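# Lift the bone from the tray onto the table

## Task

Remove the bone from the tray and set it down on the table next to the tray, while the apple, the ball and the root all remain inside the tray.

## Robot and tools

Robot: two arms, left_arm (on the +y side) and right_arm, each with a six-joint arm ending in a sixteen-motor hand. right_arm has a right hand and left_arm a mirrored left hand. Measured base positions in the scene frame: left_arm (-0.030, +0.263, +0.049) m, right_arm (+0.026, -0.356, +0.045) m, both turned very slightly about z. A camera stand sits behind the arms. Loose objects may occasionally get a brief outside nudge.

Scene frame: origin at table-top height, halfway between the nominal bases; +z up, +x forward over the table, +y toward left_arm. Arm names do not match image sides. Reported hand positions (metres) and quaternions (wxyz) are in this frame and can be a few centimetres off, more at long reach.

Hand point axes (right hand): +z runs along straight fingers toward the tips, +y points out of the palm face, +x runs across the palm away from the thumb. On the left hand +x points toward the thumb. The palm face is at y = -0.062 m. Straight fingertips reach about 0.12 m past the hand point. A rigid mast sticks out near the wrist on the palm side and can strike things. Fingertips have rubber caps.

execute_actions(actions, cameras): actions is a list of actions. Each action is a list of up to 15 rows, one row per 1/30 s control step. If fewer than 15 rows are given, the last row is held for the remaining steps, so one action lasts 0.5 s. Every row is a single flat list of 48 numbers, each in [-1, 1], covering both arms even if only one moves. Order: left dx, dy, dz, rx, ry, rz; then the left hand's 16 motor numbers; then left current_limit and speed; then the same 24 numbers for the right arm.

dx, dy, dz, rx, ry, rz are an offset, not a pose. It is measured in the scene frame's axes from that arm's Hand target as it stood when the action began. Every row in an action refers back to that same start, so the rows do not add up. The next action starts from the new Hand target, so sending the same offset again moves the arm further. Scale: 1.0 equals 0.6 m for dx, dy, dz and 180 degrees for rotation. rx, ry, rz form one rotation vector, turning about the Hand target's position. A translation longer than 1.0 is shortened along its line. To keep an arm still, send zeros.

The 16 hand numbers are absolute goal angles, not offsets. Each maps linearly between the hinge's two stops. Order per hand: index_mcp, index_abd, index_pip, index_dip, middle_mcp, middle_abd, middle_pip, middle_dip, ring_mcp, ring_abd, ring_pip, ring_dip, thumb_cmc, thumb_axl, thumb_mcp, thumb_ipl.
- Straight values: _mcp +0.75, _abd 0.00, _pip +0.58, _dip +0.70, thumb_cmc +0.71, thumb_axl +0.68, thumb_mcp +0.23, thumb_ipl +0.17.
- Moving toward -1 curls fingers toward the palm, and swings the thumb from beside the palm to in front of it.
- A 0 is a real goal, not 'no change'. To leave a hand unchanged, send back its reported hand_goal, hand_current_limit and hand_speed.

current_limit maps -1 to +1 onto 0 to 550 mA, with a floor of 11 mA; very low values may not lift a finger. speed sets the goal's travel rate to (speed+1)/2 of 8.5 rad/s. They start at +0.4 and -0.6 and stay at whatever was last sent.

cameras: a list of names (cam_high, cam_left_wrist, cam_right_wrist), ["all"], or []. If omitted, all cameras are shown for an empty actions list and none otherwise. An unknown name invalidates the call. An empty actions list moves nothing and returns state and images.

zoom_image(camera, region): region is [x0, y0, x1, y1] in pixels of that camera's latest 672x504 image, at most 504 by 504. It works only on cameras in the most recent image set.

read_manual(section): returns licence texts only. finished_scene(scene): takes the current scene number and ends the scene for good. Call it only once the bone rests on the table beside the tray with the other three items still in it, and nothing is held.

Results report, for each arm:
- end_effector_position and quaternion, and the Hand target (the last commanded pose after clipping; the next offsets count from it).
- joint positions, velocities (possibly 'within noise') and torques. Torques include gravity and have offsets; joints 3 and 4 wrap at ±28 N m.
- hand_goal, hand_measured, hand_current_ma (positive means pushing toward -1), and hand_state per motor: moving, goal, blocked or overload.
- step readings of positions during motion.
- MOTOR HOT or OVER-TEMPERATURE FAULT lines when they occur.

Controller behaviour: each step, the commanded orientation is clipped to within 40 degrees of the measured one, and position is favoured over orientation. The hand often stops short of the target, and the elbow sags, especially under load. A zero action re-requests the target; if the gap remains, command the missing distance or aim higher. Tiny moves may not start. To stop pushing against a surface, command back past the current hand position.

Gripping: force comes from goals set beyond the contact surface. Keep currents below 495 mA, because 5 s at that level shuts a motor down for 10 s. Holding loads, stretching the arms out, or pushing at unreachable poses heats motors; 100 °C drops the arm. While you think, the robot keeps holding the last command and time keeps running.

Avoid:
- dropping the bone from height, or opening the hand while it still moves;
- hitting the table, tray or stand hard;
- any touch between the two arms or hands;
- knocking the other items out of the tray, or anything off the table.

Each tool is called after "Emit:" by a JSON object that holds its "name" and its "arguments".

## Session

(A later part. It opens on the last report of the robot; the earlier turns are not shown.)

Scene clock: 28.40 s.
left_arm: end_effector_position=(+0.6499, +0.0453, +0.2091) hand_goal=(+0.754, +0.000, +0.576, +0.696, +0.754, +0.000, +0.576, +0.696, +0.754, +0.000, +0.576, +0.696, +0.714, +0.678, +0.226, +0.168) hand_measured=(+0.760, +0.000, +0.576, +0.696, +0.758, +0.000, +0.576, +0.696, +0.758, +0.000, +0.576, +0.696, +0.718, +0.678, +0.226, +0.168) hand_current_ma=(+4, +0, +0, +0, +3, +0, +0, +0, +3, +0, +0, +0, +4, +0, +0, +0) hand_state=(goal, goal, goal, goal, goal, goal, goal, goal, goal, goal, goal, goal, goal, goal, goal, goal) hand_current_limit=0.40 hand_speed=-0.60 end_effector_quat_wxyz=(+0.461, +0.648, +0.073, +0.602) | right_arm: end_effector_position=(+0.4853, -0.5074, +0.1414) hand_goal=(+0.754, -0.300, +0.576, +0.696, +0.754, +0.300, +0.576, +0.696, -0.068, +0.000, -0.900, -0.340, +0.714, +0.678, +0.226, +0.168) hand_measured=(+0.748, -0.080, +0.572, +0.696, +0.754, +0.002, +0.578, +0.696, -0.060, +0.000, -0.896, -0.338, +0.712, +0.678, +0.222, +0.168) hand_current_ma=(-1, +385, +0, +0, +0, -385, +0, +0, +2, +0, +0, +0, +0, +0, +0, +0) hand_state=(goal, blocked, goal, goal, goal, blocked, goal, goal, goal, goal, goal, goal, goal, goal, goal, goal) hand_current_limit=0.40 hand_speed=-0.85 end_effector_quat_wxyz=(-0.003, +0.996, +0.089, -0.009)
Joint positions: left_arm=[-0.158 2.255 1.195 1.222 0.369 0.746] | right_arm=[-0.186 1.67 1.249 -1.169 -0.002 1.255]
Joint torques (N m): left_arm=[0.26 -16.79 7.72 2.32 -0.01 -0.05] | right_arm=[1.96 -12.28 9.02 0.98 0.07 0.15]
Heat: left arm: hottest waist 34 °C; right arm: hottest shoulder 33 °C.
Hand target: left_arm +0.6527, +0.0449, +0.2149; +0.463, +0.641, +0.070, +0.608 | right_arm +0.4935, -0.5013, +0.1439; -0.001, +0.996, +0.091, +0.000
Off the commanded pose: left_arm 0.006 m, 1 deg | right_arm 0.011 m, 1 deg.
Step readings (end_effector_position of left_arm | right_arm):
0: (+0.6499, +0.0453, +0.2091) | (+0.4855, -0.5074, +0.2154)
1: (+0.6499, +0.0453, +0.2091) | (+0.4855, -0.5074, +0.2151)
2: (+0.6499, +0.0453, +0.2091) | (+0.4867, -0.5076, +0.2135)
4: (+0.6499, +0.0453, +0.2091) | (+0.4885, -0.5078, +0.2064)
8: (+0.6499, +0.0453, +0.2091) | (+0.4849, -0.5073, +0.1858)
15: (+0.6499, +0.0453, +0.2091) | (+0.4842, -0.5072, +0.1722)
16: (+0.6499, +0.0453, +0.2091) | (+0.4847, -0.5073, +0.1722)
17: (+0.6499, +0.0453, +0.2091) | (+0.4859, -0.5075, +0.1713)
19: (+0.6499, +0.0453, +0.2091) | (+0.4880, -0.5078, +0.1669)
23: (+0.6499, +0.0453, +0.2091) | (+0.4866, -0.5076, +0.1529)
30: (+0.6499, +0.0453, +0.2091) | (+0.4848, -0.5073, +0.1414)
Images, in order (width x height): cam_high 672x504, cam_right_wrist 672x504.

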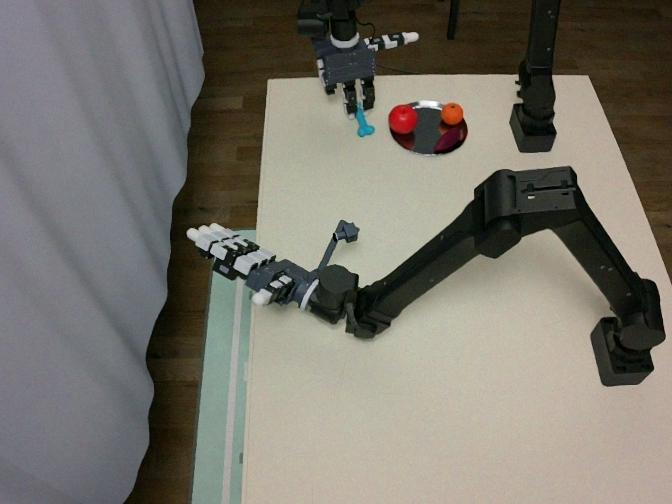

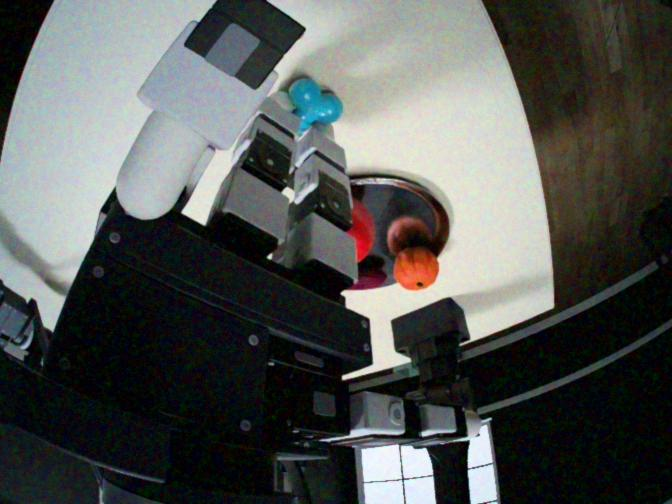

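Emit:
{"name": "execute_actions", "arguments": {"actions": [[[0,0,0,0,0,0,0.754,0,0.576,0.696,0.754,0,0.576,0.696,0.754,0,0.576,0.696,0.714,0.678,0.226,0.168,0.4,-0.6,0,0,-0.015,0,0,0,0.754,-0.3,0.576,0.696,0.754,0.3,0.576,0.696,-0.068,0,-0.9,-0.34,0.714,0.678,0.226,0.168,0.4,-0.85]],[[0,0,0,0,0,0,0.754,0,0.576,0.696,0.754,0,0.576,0.696,0.754,0,0.576,0.696,0.714,0.678,0.226,0.168,0.4,-0.6,0,0,-0.008,0,0,0,0.754,-0.3,0.576,0.696,0.754,0.3,0.576,0.696,-0.068,0,-0.9,-0.34,0.714,0.678,0.226,0.168,0.4,-0.85]]], "cameras": ["cam_high", "cam_right_wrist"]}}

Emit:
{"name": "zoom_image", "arguments": {"camera": "cam_high", "region": [320, 80, 400, 150]}}

Emit:
{"name": "zoom_image", "arguments": {"camera": "cam_right_wrist", "region": [240, 40, 380, 170]}}

Scene clock: 29.80 s.
left_arm: end_effector_position=(+0.6499, +0.0453, +0.2091) hand_goal=(+0.754, +0.000, +0.576, +0.696, +0.754, +0.000, +0.576, +0.696, +0.754, +0.000, +0.576, +0.696, +0.714, +0.678, +0.226, +0.168) hand_measured=(+0.760, +0.000, +0.576, +0.696, +0.758, +0.000, +0.576, +0.696, +0.758, +0.000, +0.576, +0.696, +0.718, +0.678, +0.226, +0.168) hand_current_ma=(+4, +0, +0, +0, +3, +0, +0, +0, +3, +0, +0, +0, +4, +0, +0, +0) hand_state=(goal, goal, goal, goal, goal, goal, goal, goal, goal, goal, goal, goal, goal, goal, goal, goal) hand_current_limit=0.40 hand_speed=-0.60 end_effector_quat_wxyz=(+0.461, +0.648, +0.073, +0.602) | right_arm: end_effector_position=(+0.4877, -0.5077, +0.1355) hand_goal=(+0.754, -0.300, +0.576, +0.696, +0.754, +0.300, +0.576, +0.696, -0.068, +0.000, -0.900, -0.340, +0.714, +0.678, +0.226, +0.168) hand_measured=(+0.748, -0.080, +0.572, +0.696, +0.756, +0.002, +0.578, +0.696, -0.060, +0.000, -0.896, -0.338, +0.712, +0.678, +0.222, +0.168) hand_current_ma=(-1, +385, +0, +0, +0, -385, +0, +0, +2, +0, +0, +0, +0, +0, +0, +0) hand_state=(goal, blocked, goal, goal, goal, blocked, goal, goal, goal, goal, goal, goal, goal, goal, goal, goal) hand_current_limit=0.40 hand_speed=-0.85 end_effector_quat_wxyz=(-0.001, +0.996, +0.089, -0.002)
Joint positions: left_arm=[-0.158 2.255 1.195 1.222 0.369 0.746] | right_arm=[-0.186 1.674 1.236 -1.137 -0.002 1.255]
Joint torques (N m): left_arm=[-0.15 -16.62 7.69 2.33 -0.01 -0.06] | right_arm=[1.96 -11.28 8.36 1.21 0.09 0.14]
Heat: left arm: hottest waist 34 °C; right arm: hottest shoulder 33 °C.
Hand target: left_arm +0.6527, +0.0449, +0.2149; +0.463, +0.641, +0.070, +0.608 | right_arm +0.4935, -0.5013, +0.1301; -0.001, +0.996, +0.091, +0.000
Off the commanded pose: left_arm 0.006 m, 1 deg | right_arm 0.010 m, 0 deg.
Step readings (end_effector_position of left_arm | right_arm):
0: (+0.6499, +0.0453, +0.2091) | (+0.4853, -0.5074, +0.1414)
1: (+0.6499, +0.0453, +0.2091) | (+0.4854, -0.5074, +0.1414)
2: (+0.6499, +0.0453, +0.2091) | (+0.4857, -0.5074, +0.1413)
4: (+0.6499, +0.0453, +0.2091) | (+0.4870, -0.5076, +0.1407)
8: (+0.6499, +0.0453, +0.2091) | (+0.4875, -0.5077, +0.1390)
15: (+0.6499, +0.0453, +0.2091) | (+0.4874, -0.5077, +0.1374)
16: (+0.6499, +0.0453, +0.2091) | (+0.4875, -0.5077, +0.1375)
17: (+0.6499, +0.0453, +0.2091) | (+0.4875, -0.5077, +0.1373)
19: (+0.6499, +0.0453, +0.2091) | (+0.4879, -0.5077, +0.1368)
23: (+0.6499, +0.0453, +0.2091) | (+0.4877, -0.5077, +0.1355)
30: (+0.6499, +0.0453, +0.2091) | (+0.4877, -0.5077, +0.1355)
Images, in order (width x height): cam_high 672x504, cam_right_wrist 672x504.

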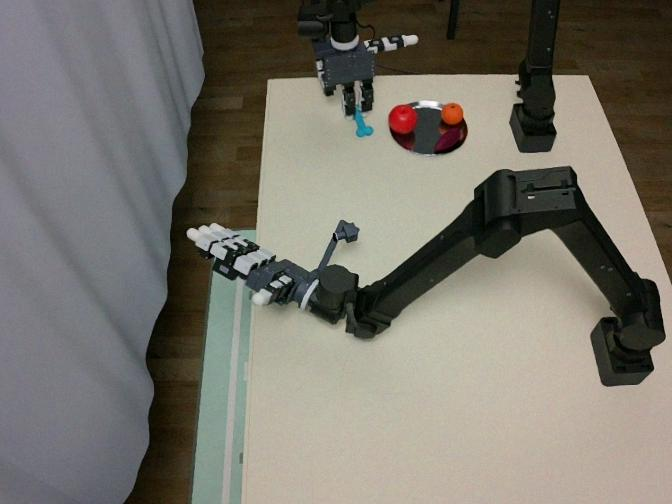

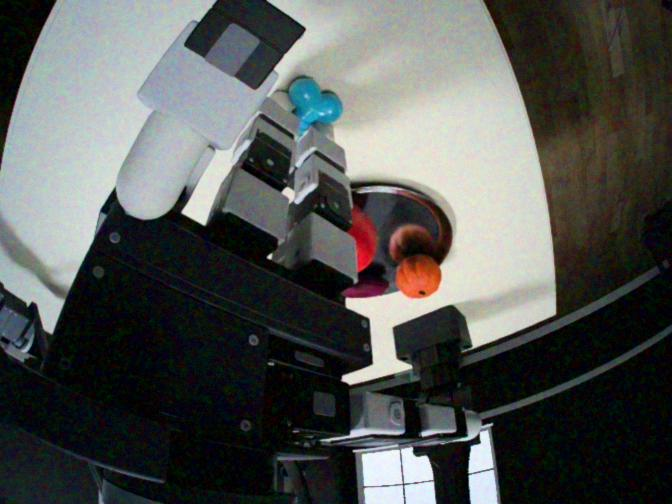

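Scaled by 6.300.

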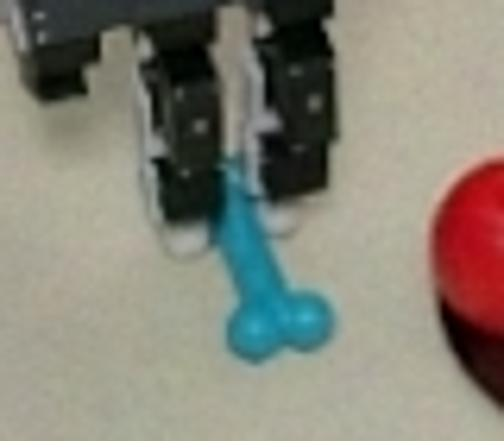

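Scaled by 3.600 from the camera's 672x504 image, which has a finer 960x720 frame.

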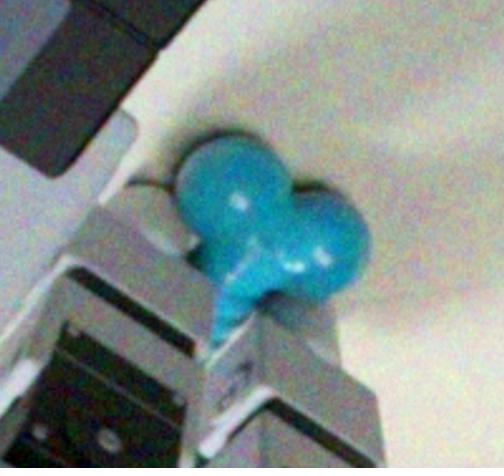

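Emit:
{"name": "execute_actions", "arguments": {"actions": [[[0,0,0,0,0,0,0.754,0,0.576,0.696,0.754,0,0.576,0.696,0.754,0,0.576,0.696,0.714,0.678,0.226,0.168,0.4,-0.6,0,0,-0.01,0,0,0,0.754,-0.3,0.576,0.696,0.754,0.3,0.576,0.696,-0.068,0,-0.9,-0.34,0.714,0.678,0.226,0.168,0.4,-0.85]]], "cameras": ["cam_high", "cam_right_wrist"]}}

Emit:
{"name": "zoom_image", "arguments": {"camera": "cam_high", "region": [320, 80, 400, 150]}}

Emit:
{"name": "zoom_image", "arguments": {"camera": "cam_right_wrist", "region": [240, 40, 380, 170]}}

Scene clock: 30.63 s.
left_arm: end_effector_position=(+0.6499, +0.0453, +0.2091) hand_goal=(+0.754, +0.000, +0.576, +0.696, +0.754, +0.000, +0.576, +0.696, +0.754, +0.000, +0.576, +0.696, +0.714, +0.678, +0.226, +0.168) hand_measured=(+0.760, +0.000, +0.576, +0.696, +0.758, +0.000, +0.576, +0.696, +0.758, +0.000, +0.576, +0.696, +0.718, +0.678, +0.226, +0.168) hand_current_ma=(+4, +0, +0, +0, +3, +0, +0, +0, +3, +0, +0, +0, +4, +0, +0, +0) hand_state=(goal, goal, goal, goal, goal, goal, goal, goal, goal, goal, goal, goal, goal, goal, goal, goal) hand_current_limit=0.40 hand_speed=-0.60 end_effector_quat_wxyz=(+0.461, +0.648, +0.073, +0.602) | right_arm: end_effector_position=(+0.4880, -0.5078, +0.1351) hand_goal=(+0.754, -0.300, +0.576, +0.696, +0.754, +0.300, +0.576, +0.696, -0.068, +0.000, -0.900, -0.340, +0.714, +0.678, +0.226, +0.168) hand_measured=(+0.752, -0.080, +0.574, +0.696, +0.758, +0.002, +0.580, +0.696, -0.060, +0.000, -0.896, -0.338, +0.712, +0.678, +0.222, +0.168) hand_current_ma=(+0, +385, +0, +0, +1, -385, +0, +0, +2, +0, +0, +0, +0, +0, +0, +0) hand_state=(goal, blocked, goal, goal, goal, blocked, goal, goal, goal, goal, goal, goal, goal, goal, goal, goal) hand_current_limit=0.40 hand_speed=-0.85 end_effector_quat_wxyz=(-0.001, +0.996, +0.089, -0.001)
Joint positions: left_arm=[-0.158 2.255 1.195 1.222 0.369 0.746] | right_arm=[-0.186 1.674 1.235 -1.134 -0.002 1.256]
Joint torques (N m): left_arm=[0.09 -16.97 7.86 2.39 -0.04 -0.02] | right_arm=[1.96 -10.87 7.76 1.76 0.08 0.14]
Heat: left arm: hottest waist 34 °C; right arm: hottest shoulder 33 °C.
Hand target: left_arm +0.6527, +0.0449, +0.2149; +0.463, +0.641, +0.070, +0.608 | right_arm +0.4936, -0.5013, +0.1241; -0.001, +0.996, +0.091, +0.000
Off the commanded pose: left_arm 0.006 m, 1 deg | right_arm 0.014 m, 0 deg.
Step readings (end_effector_position of left_arm | right_arm):
0: (+0.6499, +0.0453, +0.2091) | (+0.4877, -0.5077, +0.1355)
1: (+0.6499, +0.0453, +0.2091) | (+0.4877, -0.5077, +0.1355)
2: (+0.6499, +0.0453, +0.2091) | (+0.4878, -0.5077, +0.1355)
4: (+0.6499, +0.0453, +0.2091) | (+0.4879, -0.5077, +0.1352)
8: (+0.6499, +0.0453, +0.2091) | (+0.4878, -0.5077, +0.1351)
15: (+0.6499, +0.0453, +0.2091) | (+0.4880, -0.5078, +0.1351)
Images, in order (width x height): cam_high 672x504, cam_right_wrist 672x504.

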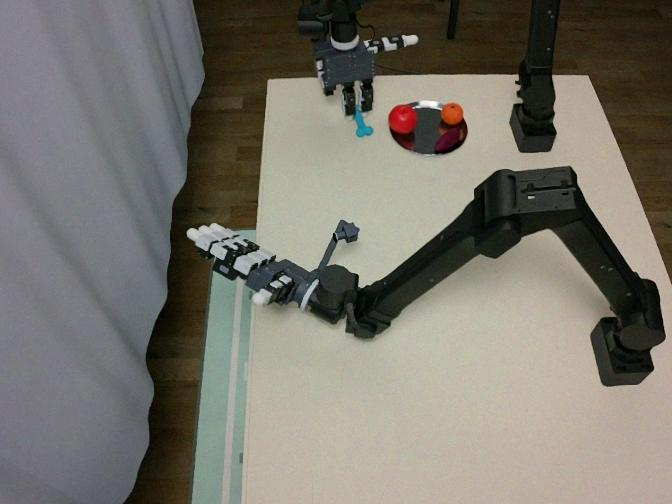

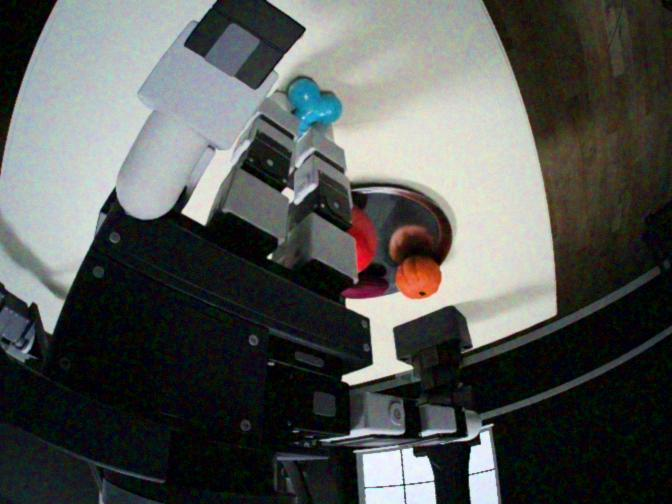

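Scaled by 6.300.

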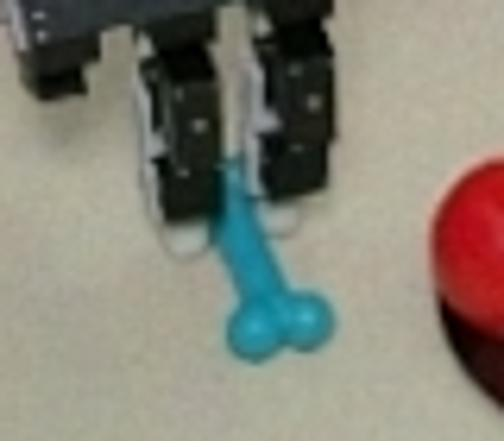

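Scaled by 3.600 from the camera's 672x504 image, which has a finer 960x720 frame.

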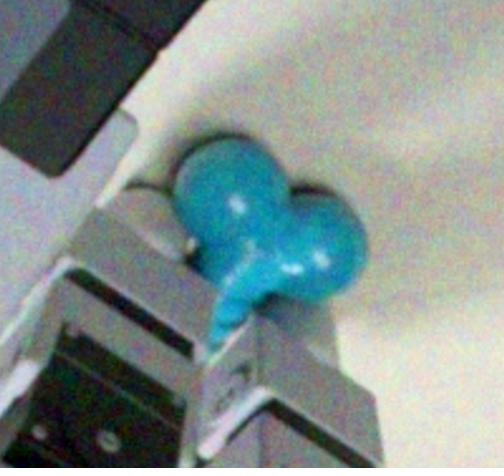

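Emit:
{"name": "execute_actions", "arguments": {"actions": [[[0,0,0,0,0,0,0.754,0,0.576,0.696,0.754,0,0.576,0.696,0.754,0,0.576,0.696,0.714,0.678,0.226,0.168,0.4,-0.6,0,0,0.004,0,0,0,0.754,-0.1,0.576,0.696,0.754,0.02,0.576,0.696,-0.068,0,-0.9,-0.34,0.714,0.678,0.226,0.168,0.4,-0.9]],[[0,0,0,0,0,0,0.754,0,0.576,0.696,0.754,0,0.576,0.696,0.754,0,0.576,0.696,0.714,0.678,0.226,0.168,0.4,-0.6,0,0,0,0,0,0,0.754,0.05,0.576,0.696,0.754,-0.12,0.576,0.696,-0.068,0,-0.9,-0.34,0.714,0.678,0.226,0.168,0.4,-0.85]]], "cameras": ["cam_high", "cam_right_wrist"]}}

Emit:
{"name": "zoom_image", "arguments": {"camera": "cam_high", "region": [320, 80, 400, 150]}}

Emit:
{"name": "zoom_image", "arguments": {"camera": "cam_right_wrist", "region": [240, 40, 380, 170]}}

Scene clock: 32.03 s.
left_arm: end_effector_position=(+0.6499, +0.0453, +0.2091) hand_goal=(+0.754, +0.000, +0.576, +0.696, +0.754, +0.000, +0.576, +0.696, +0.754, +0.000, +0.576, +0.696, +0.714, +0.678, +0.226, +0.168) hand_measured=(+0.760, +0.000, +0.576, +0.696, +0.758, +0.000, +0.576, +0.696, +0.758, +0.000, +0.576, +0.696, +0.718, +0.678, +0.226, +0.168) hand_current_ma=(+4, +0, +0, +0, +3, +0, +0, +0, +3, +0, +0, +0, +4, +0, +0, +0) hand_state=(goal, goal, goal, goal, goal, goal, goal, goal, goal, goal, goal, goal, goal, goal, goal, goal) hand_current_limit=0.40 hand_speed=-0.60 end_effector_quat_wxyz=(+0.461, +0.648, +0.073, +0.602) | right_arm: end_effector_position=(+0.4880, -0.5077, +0.1351) hand_goal=(+0.754, +0.050, +0.576, +0.696, +0.754, -0.120, +0.576, +0.696, -0.068, +0.000, -0.900, -0.340, +0.714, +0.678, +0.226, +0.168) hand_measured=(+0.752, +0.046, +0.574, +0.696, +0.760, -0.014, +0.580, +0.696, -0.060, +0.000, -0.896, -0.338, +0.712, +0.678, +0.222, +0.168) hand_current_ma=(+0, +0, +0, +0, +1, +149, +0, +0, +2, +0, +0, +0, +0, +0, +0, +0) hand_state=(goal, goal, goal, goal, goal, blocked, goal, goal, goal, goal, goal, goal, goal, goal, goal, goal) hand_current_limit=0.40 hand_speed=-0.85 end_effector_quat_wxyz=(-0.001, +0.996, +0.089, -0.001)
Joint positions: left_arm=[-0.158 2.255 1.195 1.222 0.369 0.746] | right_arm=[-0.186 1.674 1.235 -1.134 -0.002 1.256]
Joint torques (N m): left_arm=[-0.32 -17.14 7.76 2.41 -0.04 -0.05] | right_arm=[1.96 -11.05 8.06 1.48 0.09 0.13]
Heat: left arm: hottest waist 34 °C; right arm: hottest shoulder 33 °C.
Hand target: left_arm +0.6527, +0.0449, +0.2149; +0.463, +0.641, +0.070, +0.608 | right_arm +0.4936, -0.5013, +0.1265; -0.001, +0.996, +0.092, +0.000
Off the commanded pose: left_arm 0.006 m, 1 deg | right_arm 0.012 m, 0 deg.
Step readings (end_effector_position of left_arm | right_arm):
0: (+0.6499, +0.0453, +0.2091) | (+0.4880, -0.5078, +0.1351)
1: (+0.6499, +0.0453, +0.2091) | (+0.4880, -0.5078, +0.1351)
2: (+0.6499, +0.0453, +0.2091) | (+0.4880, -0.5078, +0.1351)
4: (+0.6499, +0.0453, +0.2091) | (+0.4880, -0.5078, +0.1351)
8: (+0.6499, +0.0453, +0.2091) | (+0.4880, -0.5078, +0.1351)
15: (+0.6499, +0.0453, +0.2091) | (+0.4880, -0.5078, +0.1351)
16: (+0.6499, +0.0453, +0.2091) | (+0.4880, -0.5078, +0.1351)
17: (+0.6499, +0.0453, +0.2091) | (+0.4880, -0.5078, +0.1351)
19: (+0.6499, +0.0453, +0.2091) | (+0.4880, -0.5078, +0.1351)
23: (+0.6499, +0.0453, +0.2091) | (+0.4880, -0.5077, +0.1351)
30: (+0.6499, +0.0453, +0.2091) | (+0.4880, -0.5077, +0.1351)
Images, in order (width x height): cam_high 672x504, cam_right_wrist 672x504.

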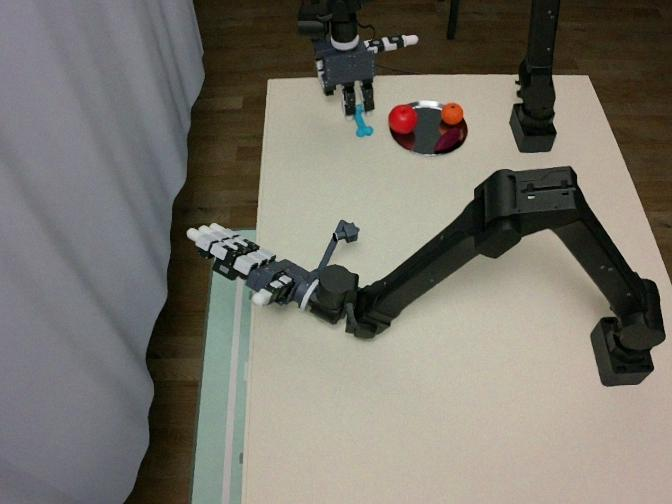

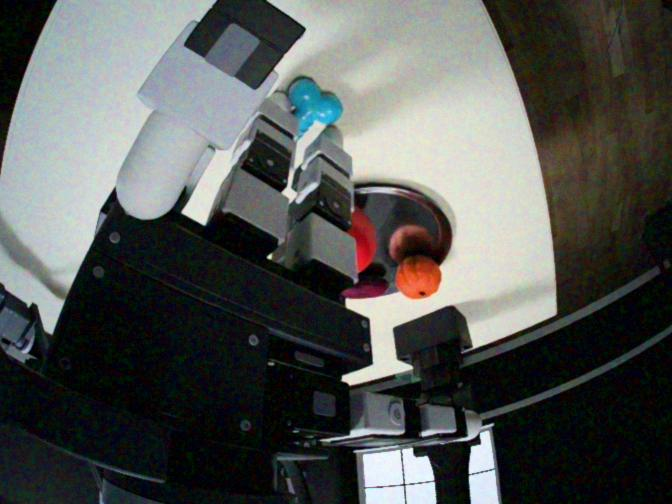

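Scaled by 6.300.

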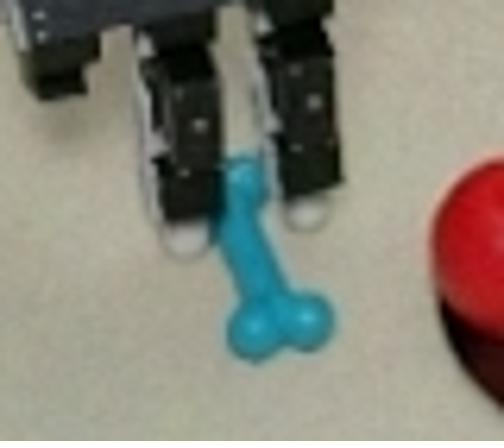

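Scaled by 3.600 from the camera's 672x504 image, which has a finer 960x720 frame.

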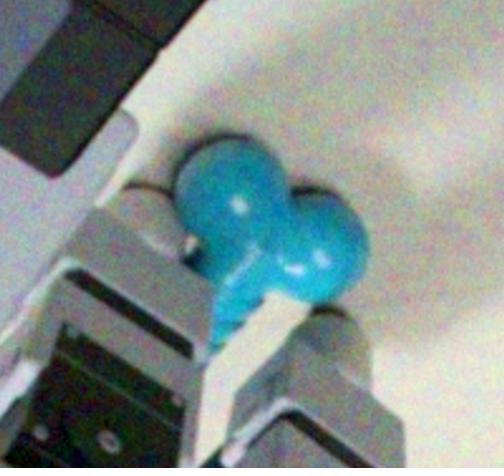

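Emit:
{"name": "execute_actions", "arguments": {"actions": [[[0,0,0,0,0,0,0.754,0,0.576,0.696,0.754,0,0.576,0.696,0.754,0,0.576,0.696,0.714,0.678,0.226,0.168,0.4,-0.6,0.015,0,0.02,0,0,0,0.754,0.1,0.576,0.696,0.754,-0.12,0.576,0.696,-0.068,0,-0.9,-0.34,0.714,0.678,0.226,0.168,0.4,-0.85]],[[0,0,0,0,0,0,0.754,0,0.576,0.696,0.754,0,0.576,0.696,0.754,0,0.576,0.696,0.714,0.678,0.226,0.168,0.4,-0.6,0,0,0.05,0,0,0,0.754,0.1,0.576,0.696,0.754,-0.12,0.576,0.696,-0.068,0,-0.9,-0.34,0.714,0.678,0.226,0.168,0.4,-0.85]],[[0,0,0,0,0,0,0.754,0,0.576,0.696,0.754,0,0.576,0.696,0.754,0,0.576,0.696,0.714,0.678,0.226,0.168,0.4,-0.6,0,0,0.09,0,0,0,0.754,0.1,0.576,0.696,0.754,-0.12,0.576,0.696,-0.068,0,-0.9,-0.34,0.714,0.678,0.226,0.168,0.4,-0.85]]], "cameras": ["cam_high", "cam_right_wrist"]}}

Emit:
{"name": "zoom_image", "arguments": {"camera": "cam_high", "region": [320, 60, 480, 170]}}

Scene clock: 34.13 s.
left_arm: end_effector_position=(+0.6499, +0.0453, +0.2091) hand_goal=(+0.754, +0.000, +0.576, +0.696, +0.754, +0.000, +0.576, +0.696, +0.754, +0.000, +0.576, +0.696, +0.714, +0.678, +0.226, +0.168) hand_measured=(+0.760, +0.000, +0.576, +0.696, +0.758, +0.000, +0.576, +0.696, +0.758, +0.000, +0.576, +0.696, +0.718, +0.678, +0.226, +0.168) hand_current_ma=(+4, +0, +0, +0, +3, +0, +0, +0, +3, +0, +0, +0, +4, +0, +0, +0) hand_state=(goal, goal, goal, goal, goal, goal, goal, goal, goal, goal, goal, goal, goal, goal, goal, goal) hand_current_limit=0.40 hand_speed=-0.60 end_effector_quat_wxyz=(+0.461, +0.648, +0.073, +0.602) | right_arm: end_effector_position=(+0.4874, -0.5076, +0.2020) hand_goal=(+0.754, +0.100, +0.576, +0.696, +0.754, -0.120, +0.576, +0.696, -0.068, +0.000, -0.900, -0.340, +0.714, +0.678, +0.226, +0.168) hand_measured=(+0.752, +0.096, +0.574, +0.696, +0.754, -0.116, +0.578, +0.696, -0.060, +0.000, -0.896, -0.338, +0.712, +0.678, +0.222, +0.168) hand_current_ma=(+0, +0, +0, +0, +0, +0, +0, +0, +2, +0, +0, +0, +0, +0, +0, +0) hand_state=(goal, goal, goal, goal, goal, goal, goal, goal, goal, goal, goal, goal, goal, goal, goal, goal) hand_current_limit=0.40 hand_speed=-0.85 end_effector_quat_wxyz=(-0.006, +0.996, +0.088, -0.020)
Joint positions: left_arm=[-0.158 2.255 1.195 1.222 0.369 0.746] | right_arm=[-0.186 1.637 1.374 -1.349 -0.002 1.258]
Joint torques (N m): left_arm=[-0.38 -17.08 7.73 2.47 -0.03 -0.02] | right_arm=[2.14 -12.86 12.52 -0.08 0.09 0.15]
Heat: left arm: hottest waist 34 °C; right arm: hottest elbow 34 °C.
Hand target: left_arm +0.6527, +0.0449, +0.2149; +0.463, +0.641, +0.070, +0.608 | right_arm +0.5025, -0.5013, +0.2225; -0.001, +0.996, +0.091, +0.000
Off the commanded pose: left_arm 0.006 m, 1 deg | right_arm 0.026 m, 2 deg.
Step readings (end_effector_position of left_arm | right_arm):
0: (+0.6499, +0.0453, +0.2091) | (+0.4879, -0.5077, +0.1351)
1: (+0.6499, +0.0453, +0.2091) | (+0.4879, -0.5077, +0.1351)
2: (+0.6499, +0.0453, +0.2091) | (+0.4879, -0.5077, +0.1351)
4: (+0.6499, +0.0453, +0.2091) | (+0.4872, -0.5077, +0.1351)
8: (+0.6499, +0.0453, +0.2091) | (+0.4854, -0.5075, +0.1351)
15: (+0.6499, +0.0453, +0.2091) | (+0.4846, -0.5074, +0.1351)
16: (+0.6499, +0.0453, +0.2091) | (+0.4847, -0.5074, +0.1354)
17: (+0.6499, +0.0453, +0.2091) | (+0.4841, -0.5073, +0.1362)
19: (+0.6499, +0.0453, +0.2091) | (+0.4822, -0.5069, +0.1382)
23: (+0.6499, +0.0453, +0.2091) | (+0.4828, -0.5070, +0.1445)
30: (+0.6499, +0.0453, +0.2091) | (+0.4842, -0.5072, +0.1482)
31: (+0.6499, +0.0453, +0.2091) | (+0.4837, -0.5071, +0.1485)
32: (+0.6499, +0.0453, +0.2091) | (+0.4824, -0.5069, +0.1501)
34: (+0.6499, +0.0453, +0.2091) | (+0.4794, -0.5065, +0.1573)
38: (+0.6499, +0.0453, +0.2091) | (+0.4823, -0.5069, +0.1793)
45: (+0.6499, +0.0453, +0.2091) | (+0.4888, -0.5078, +0.2019)
Images, in order (width x height): cam_high 672x504, cam_right_wrist 672x504.

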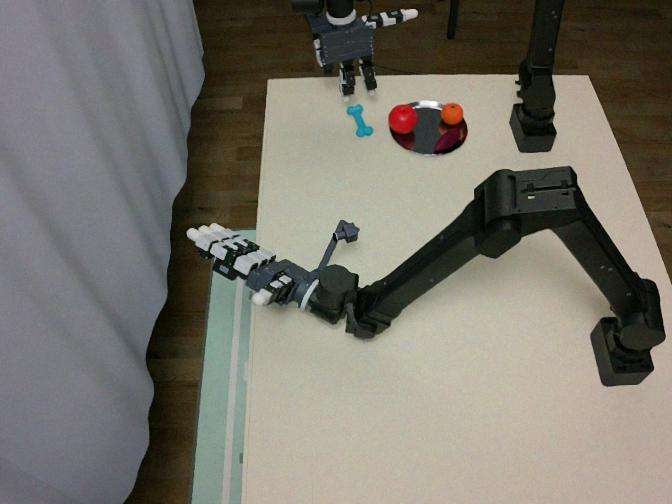

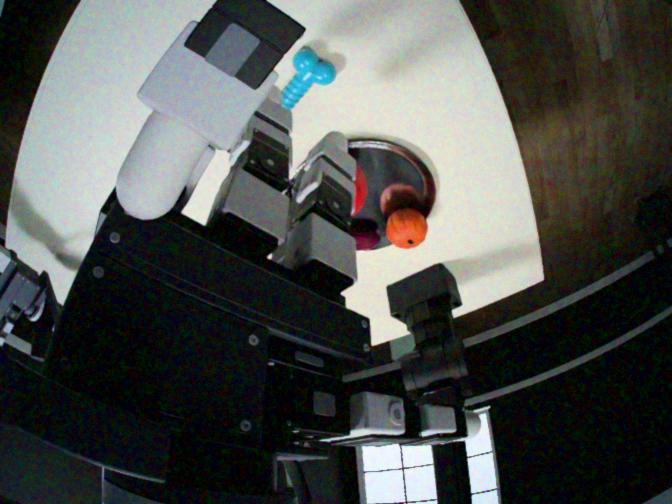

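Scaled by 3.150.

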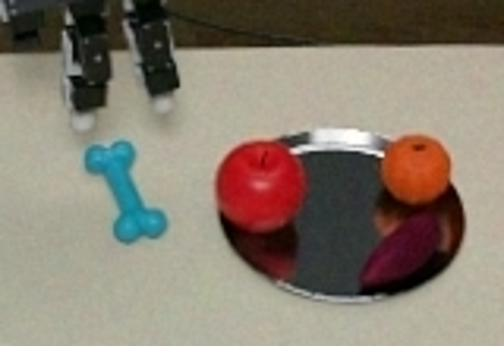

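Bone is on the table beside the tray, with the other items still in it.

Emit:
{"name": "finished_scene", "arguments": {"scene": 2}}

The scene is finished: the task was done.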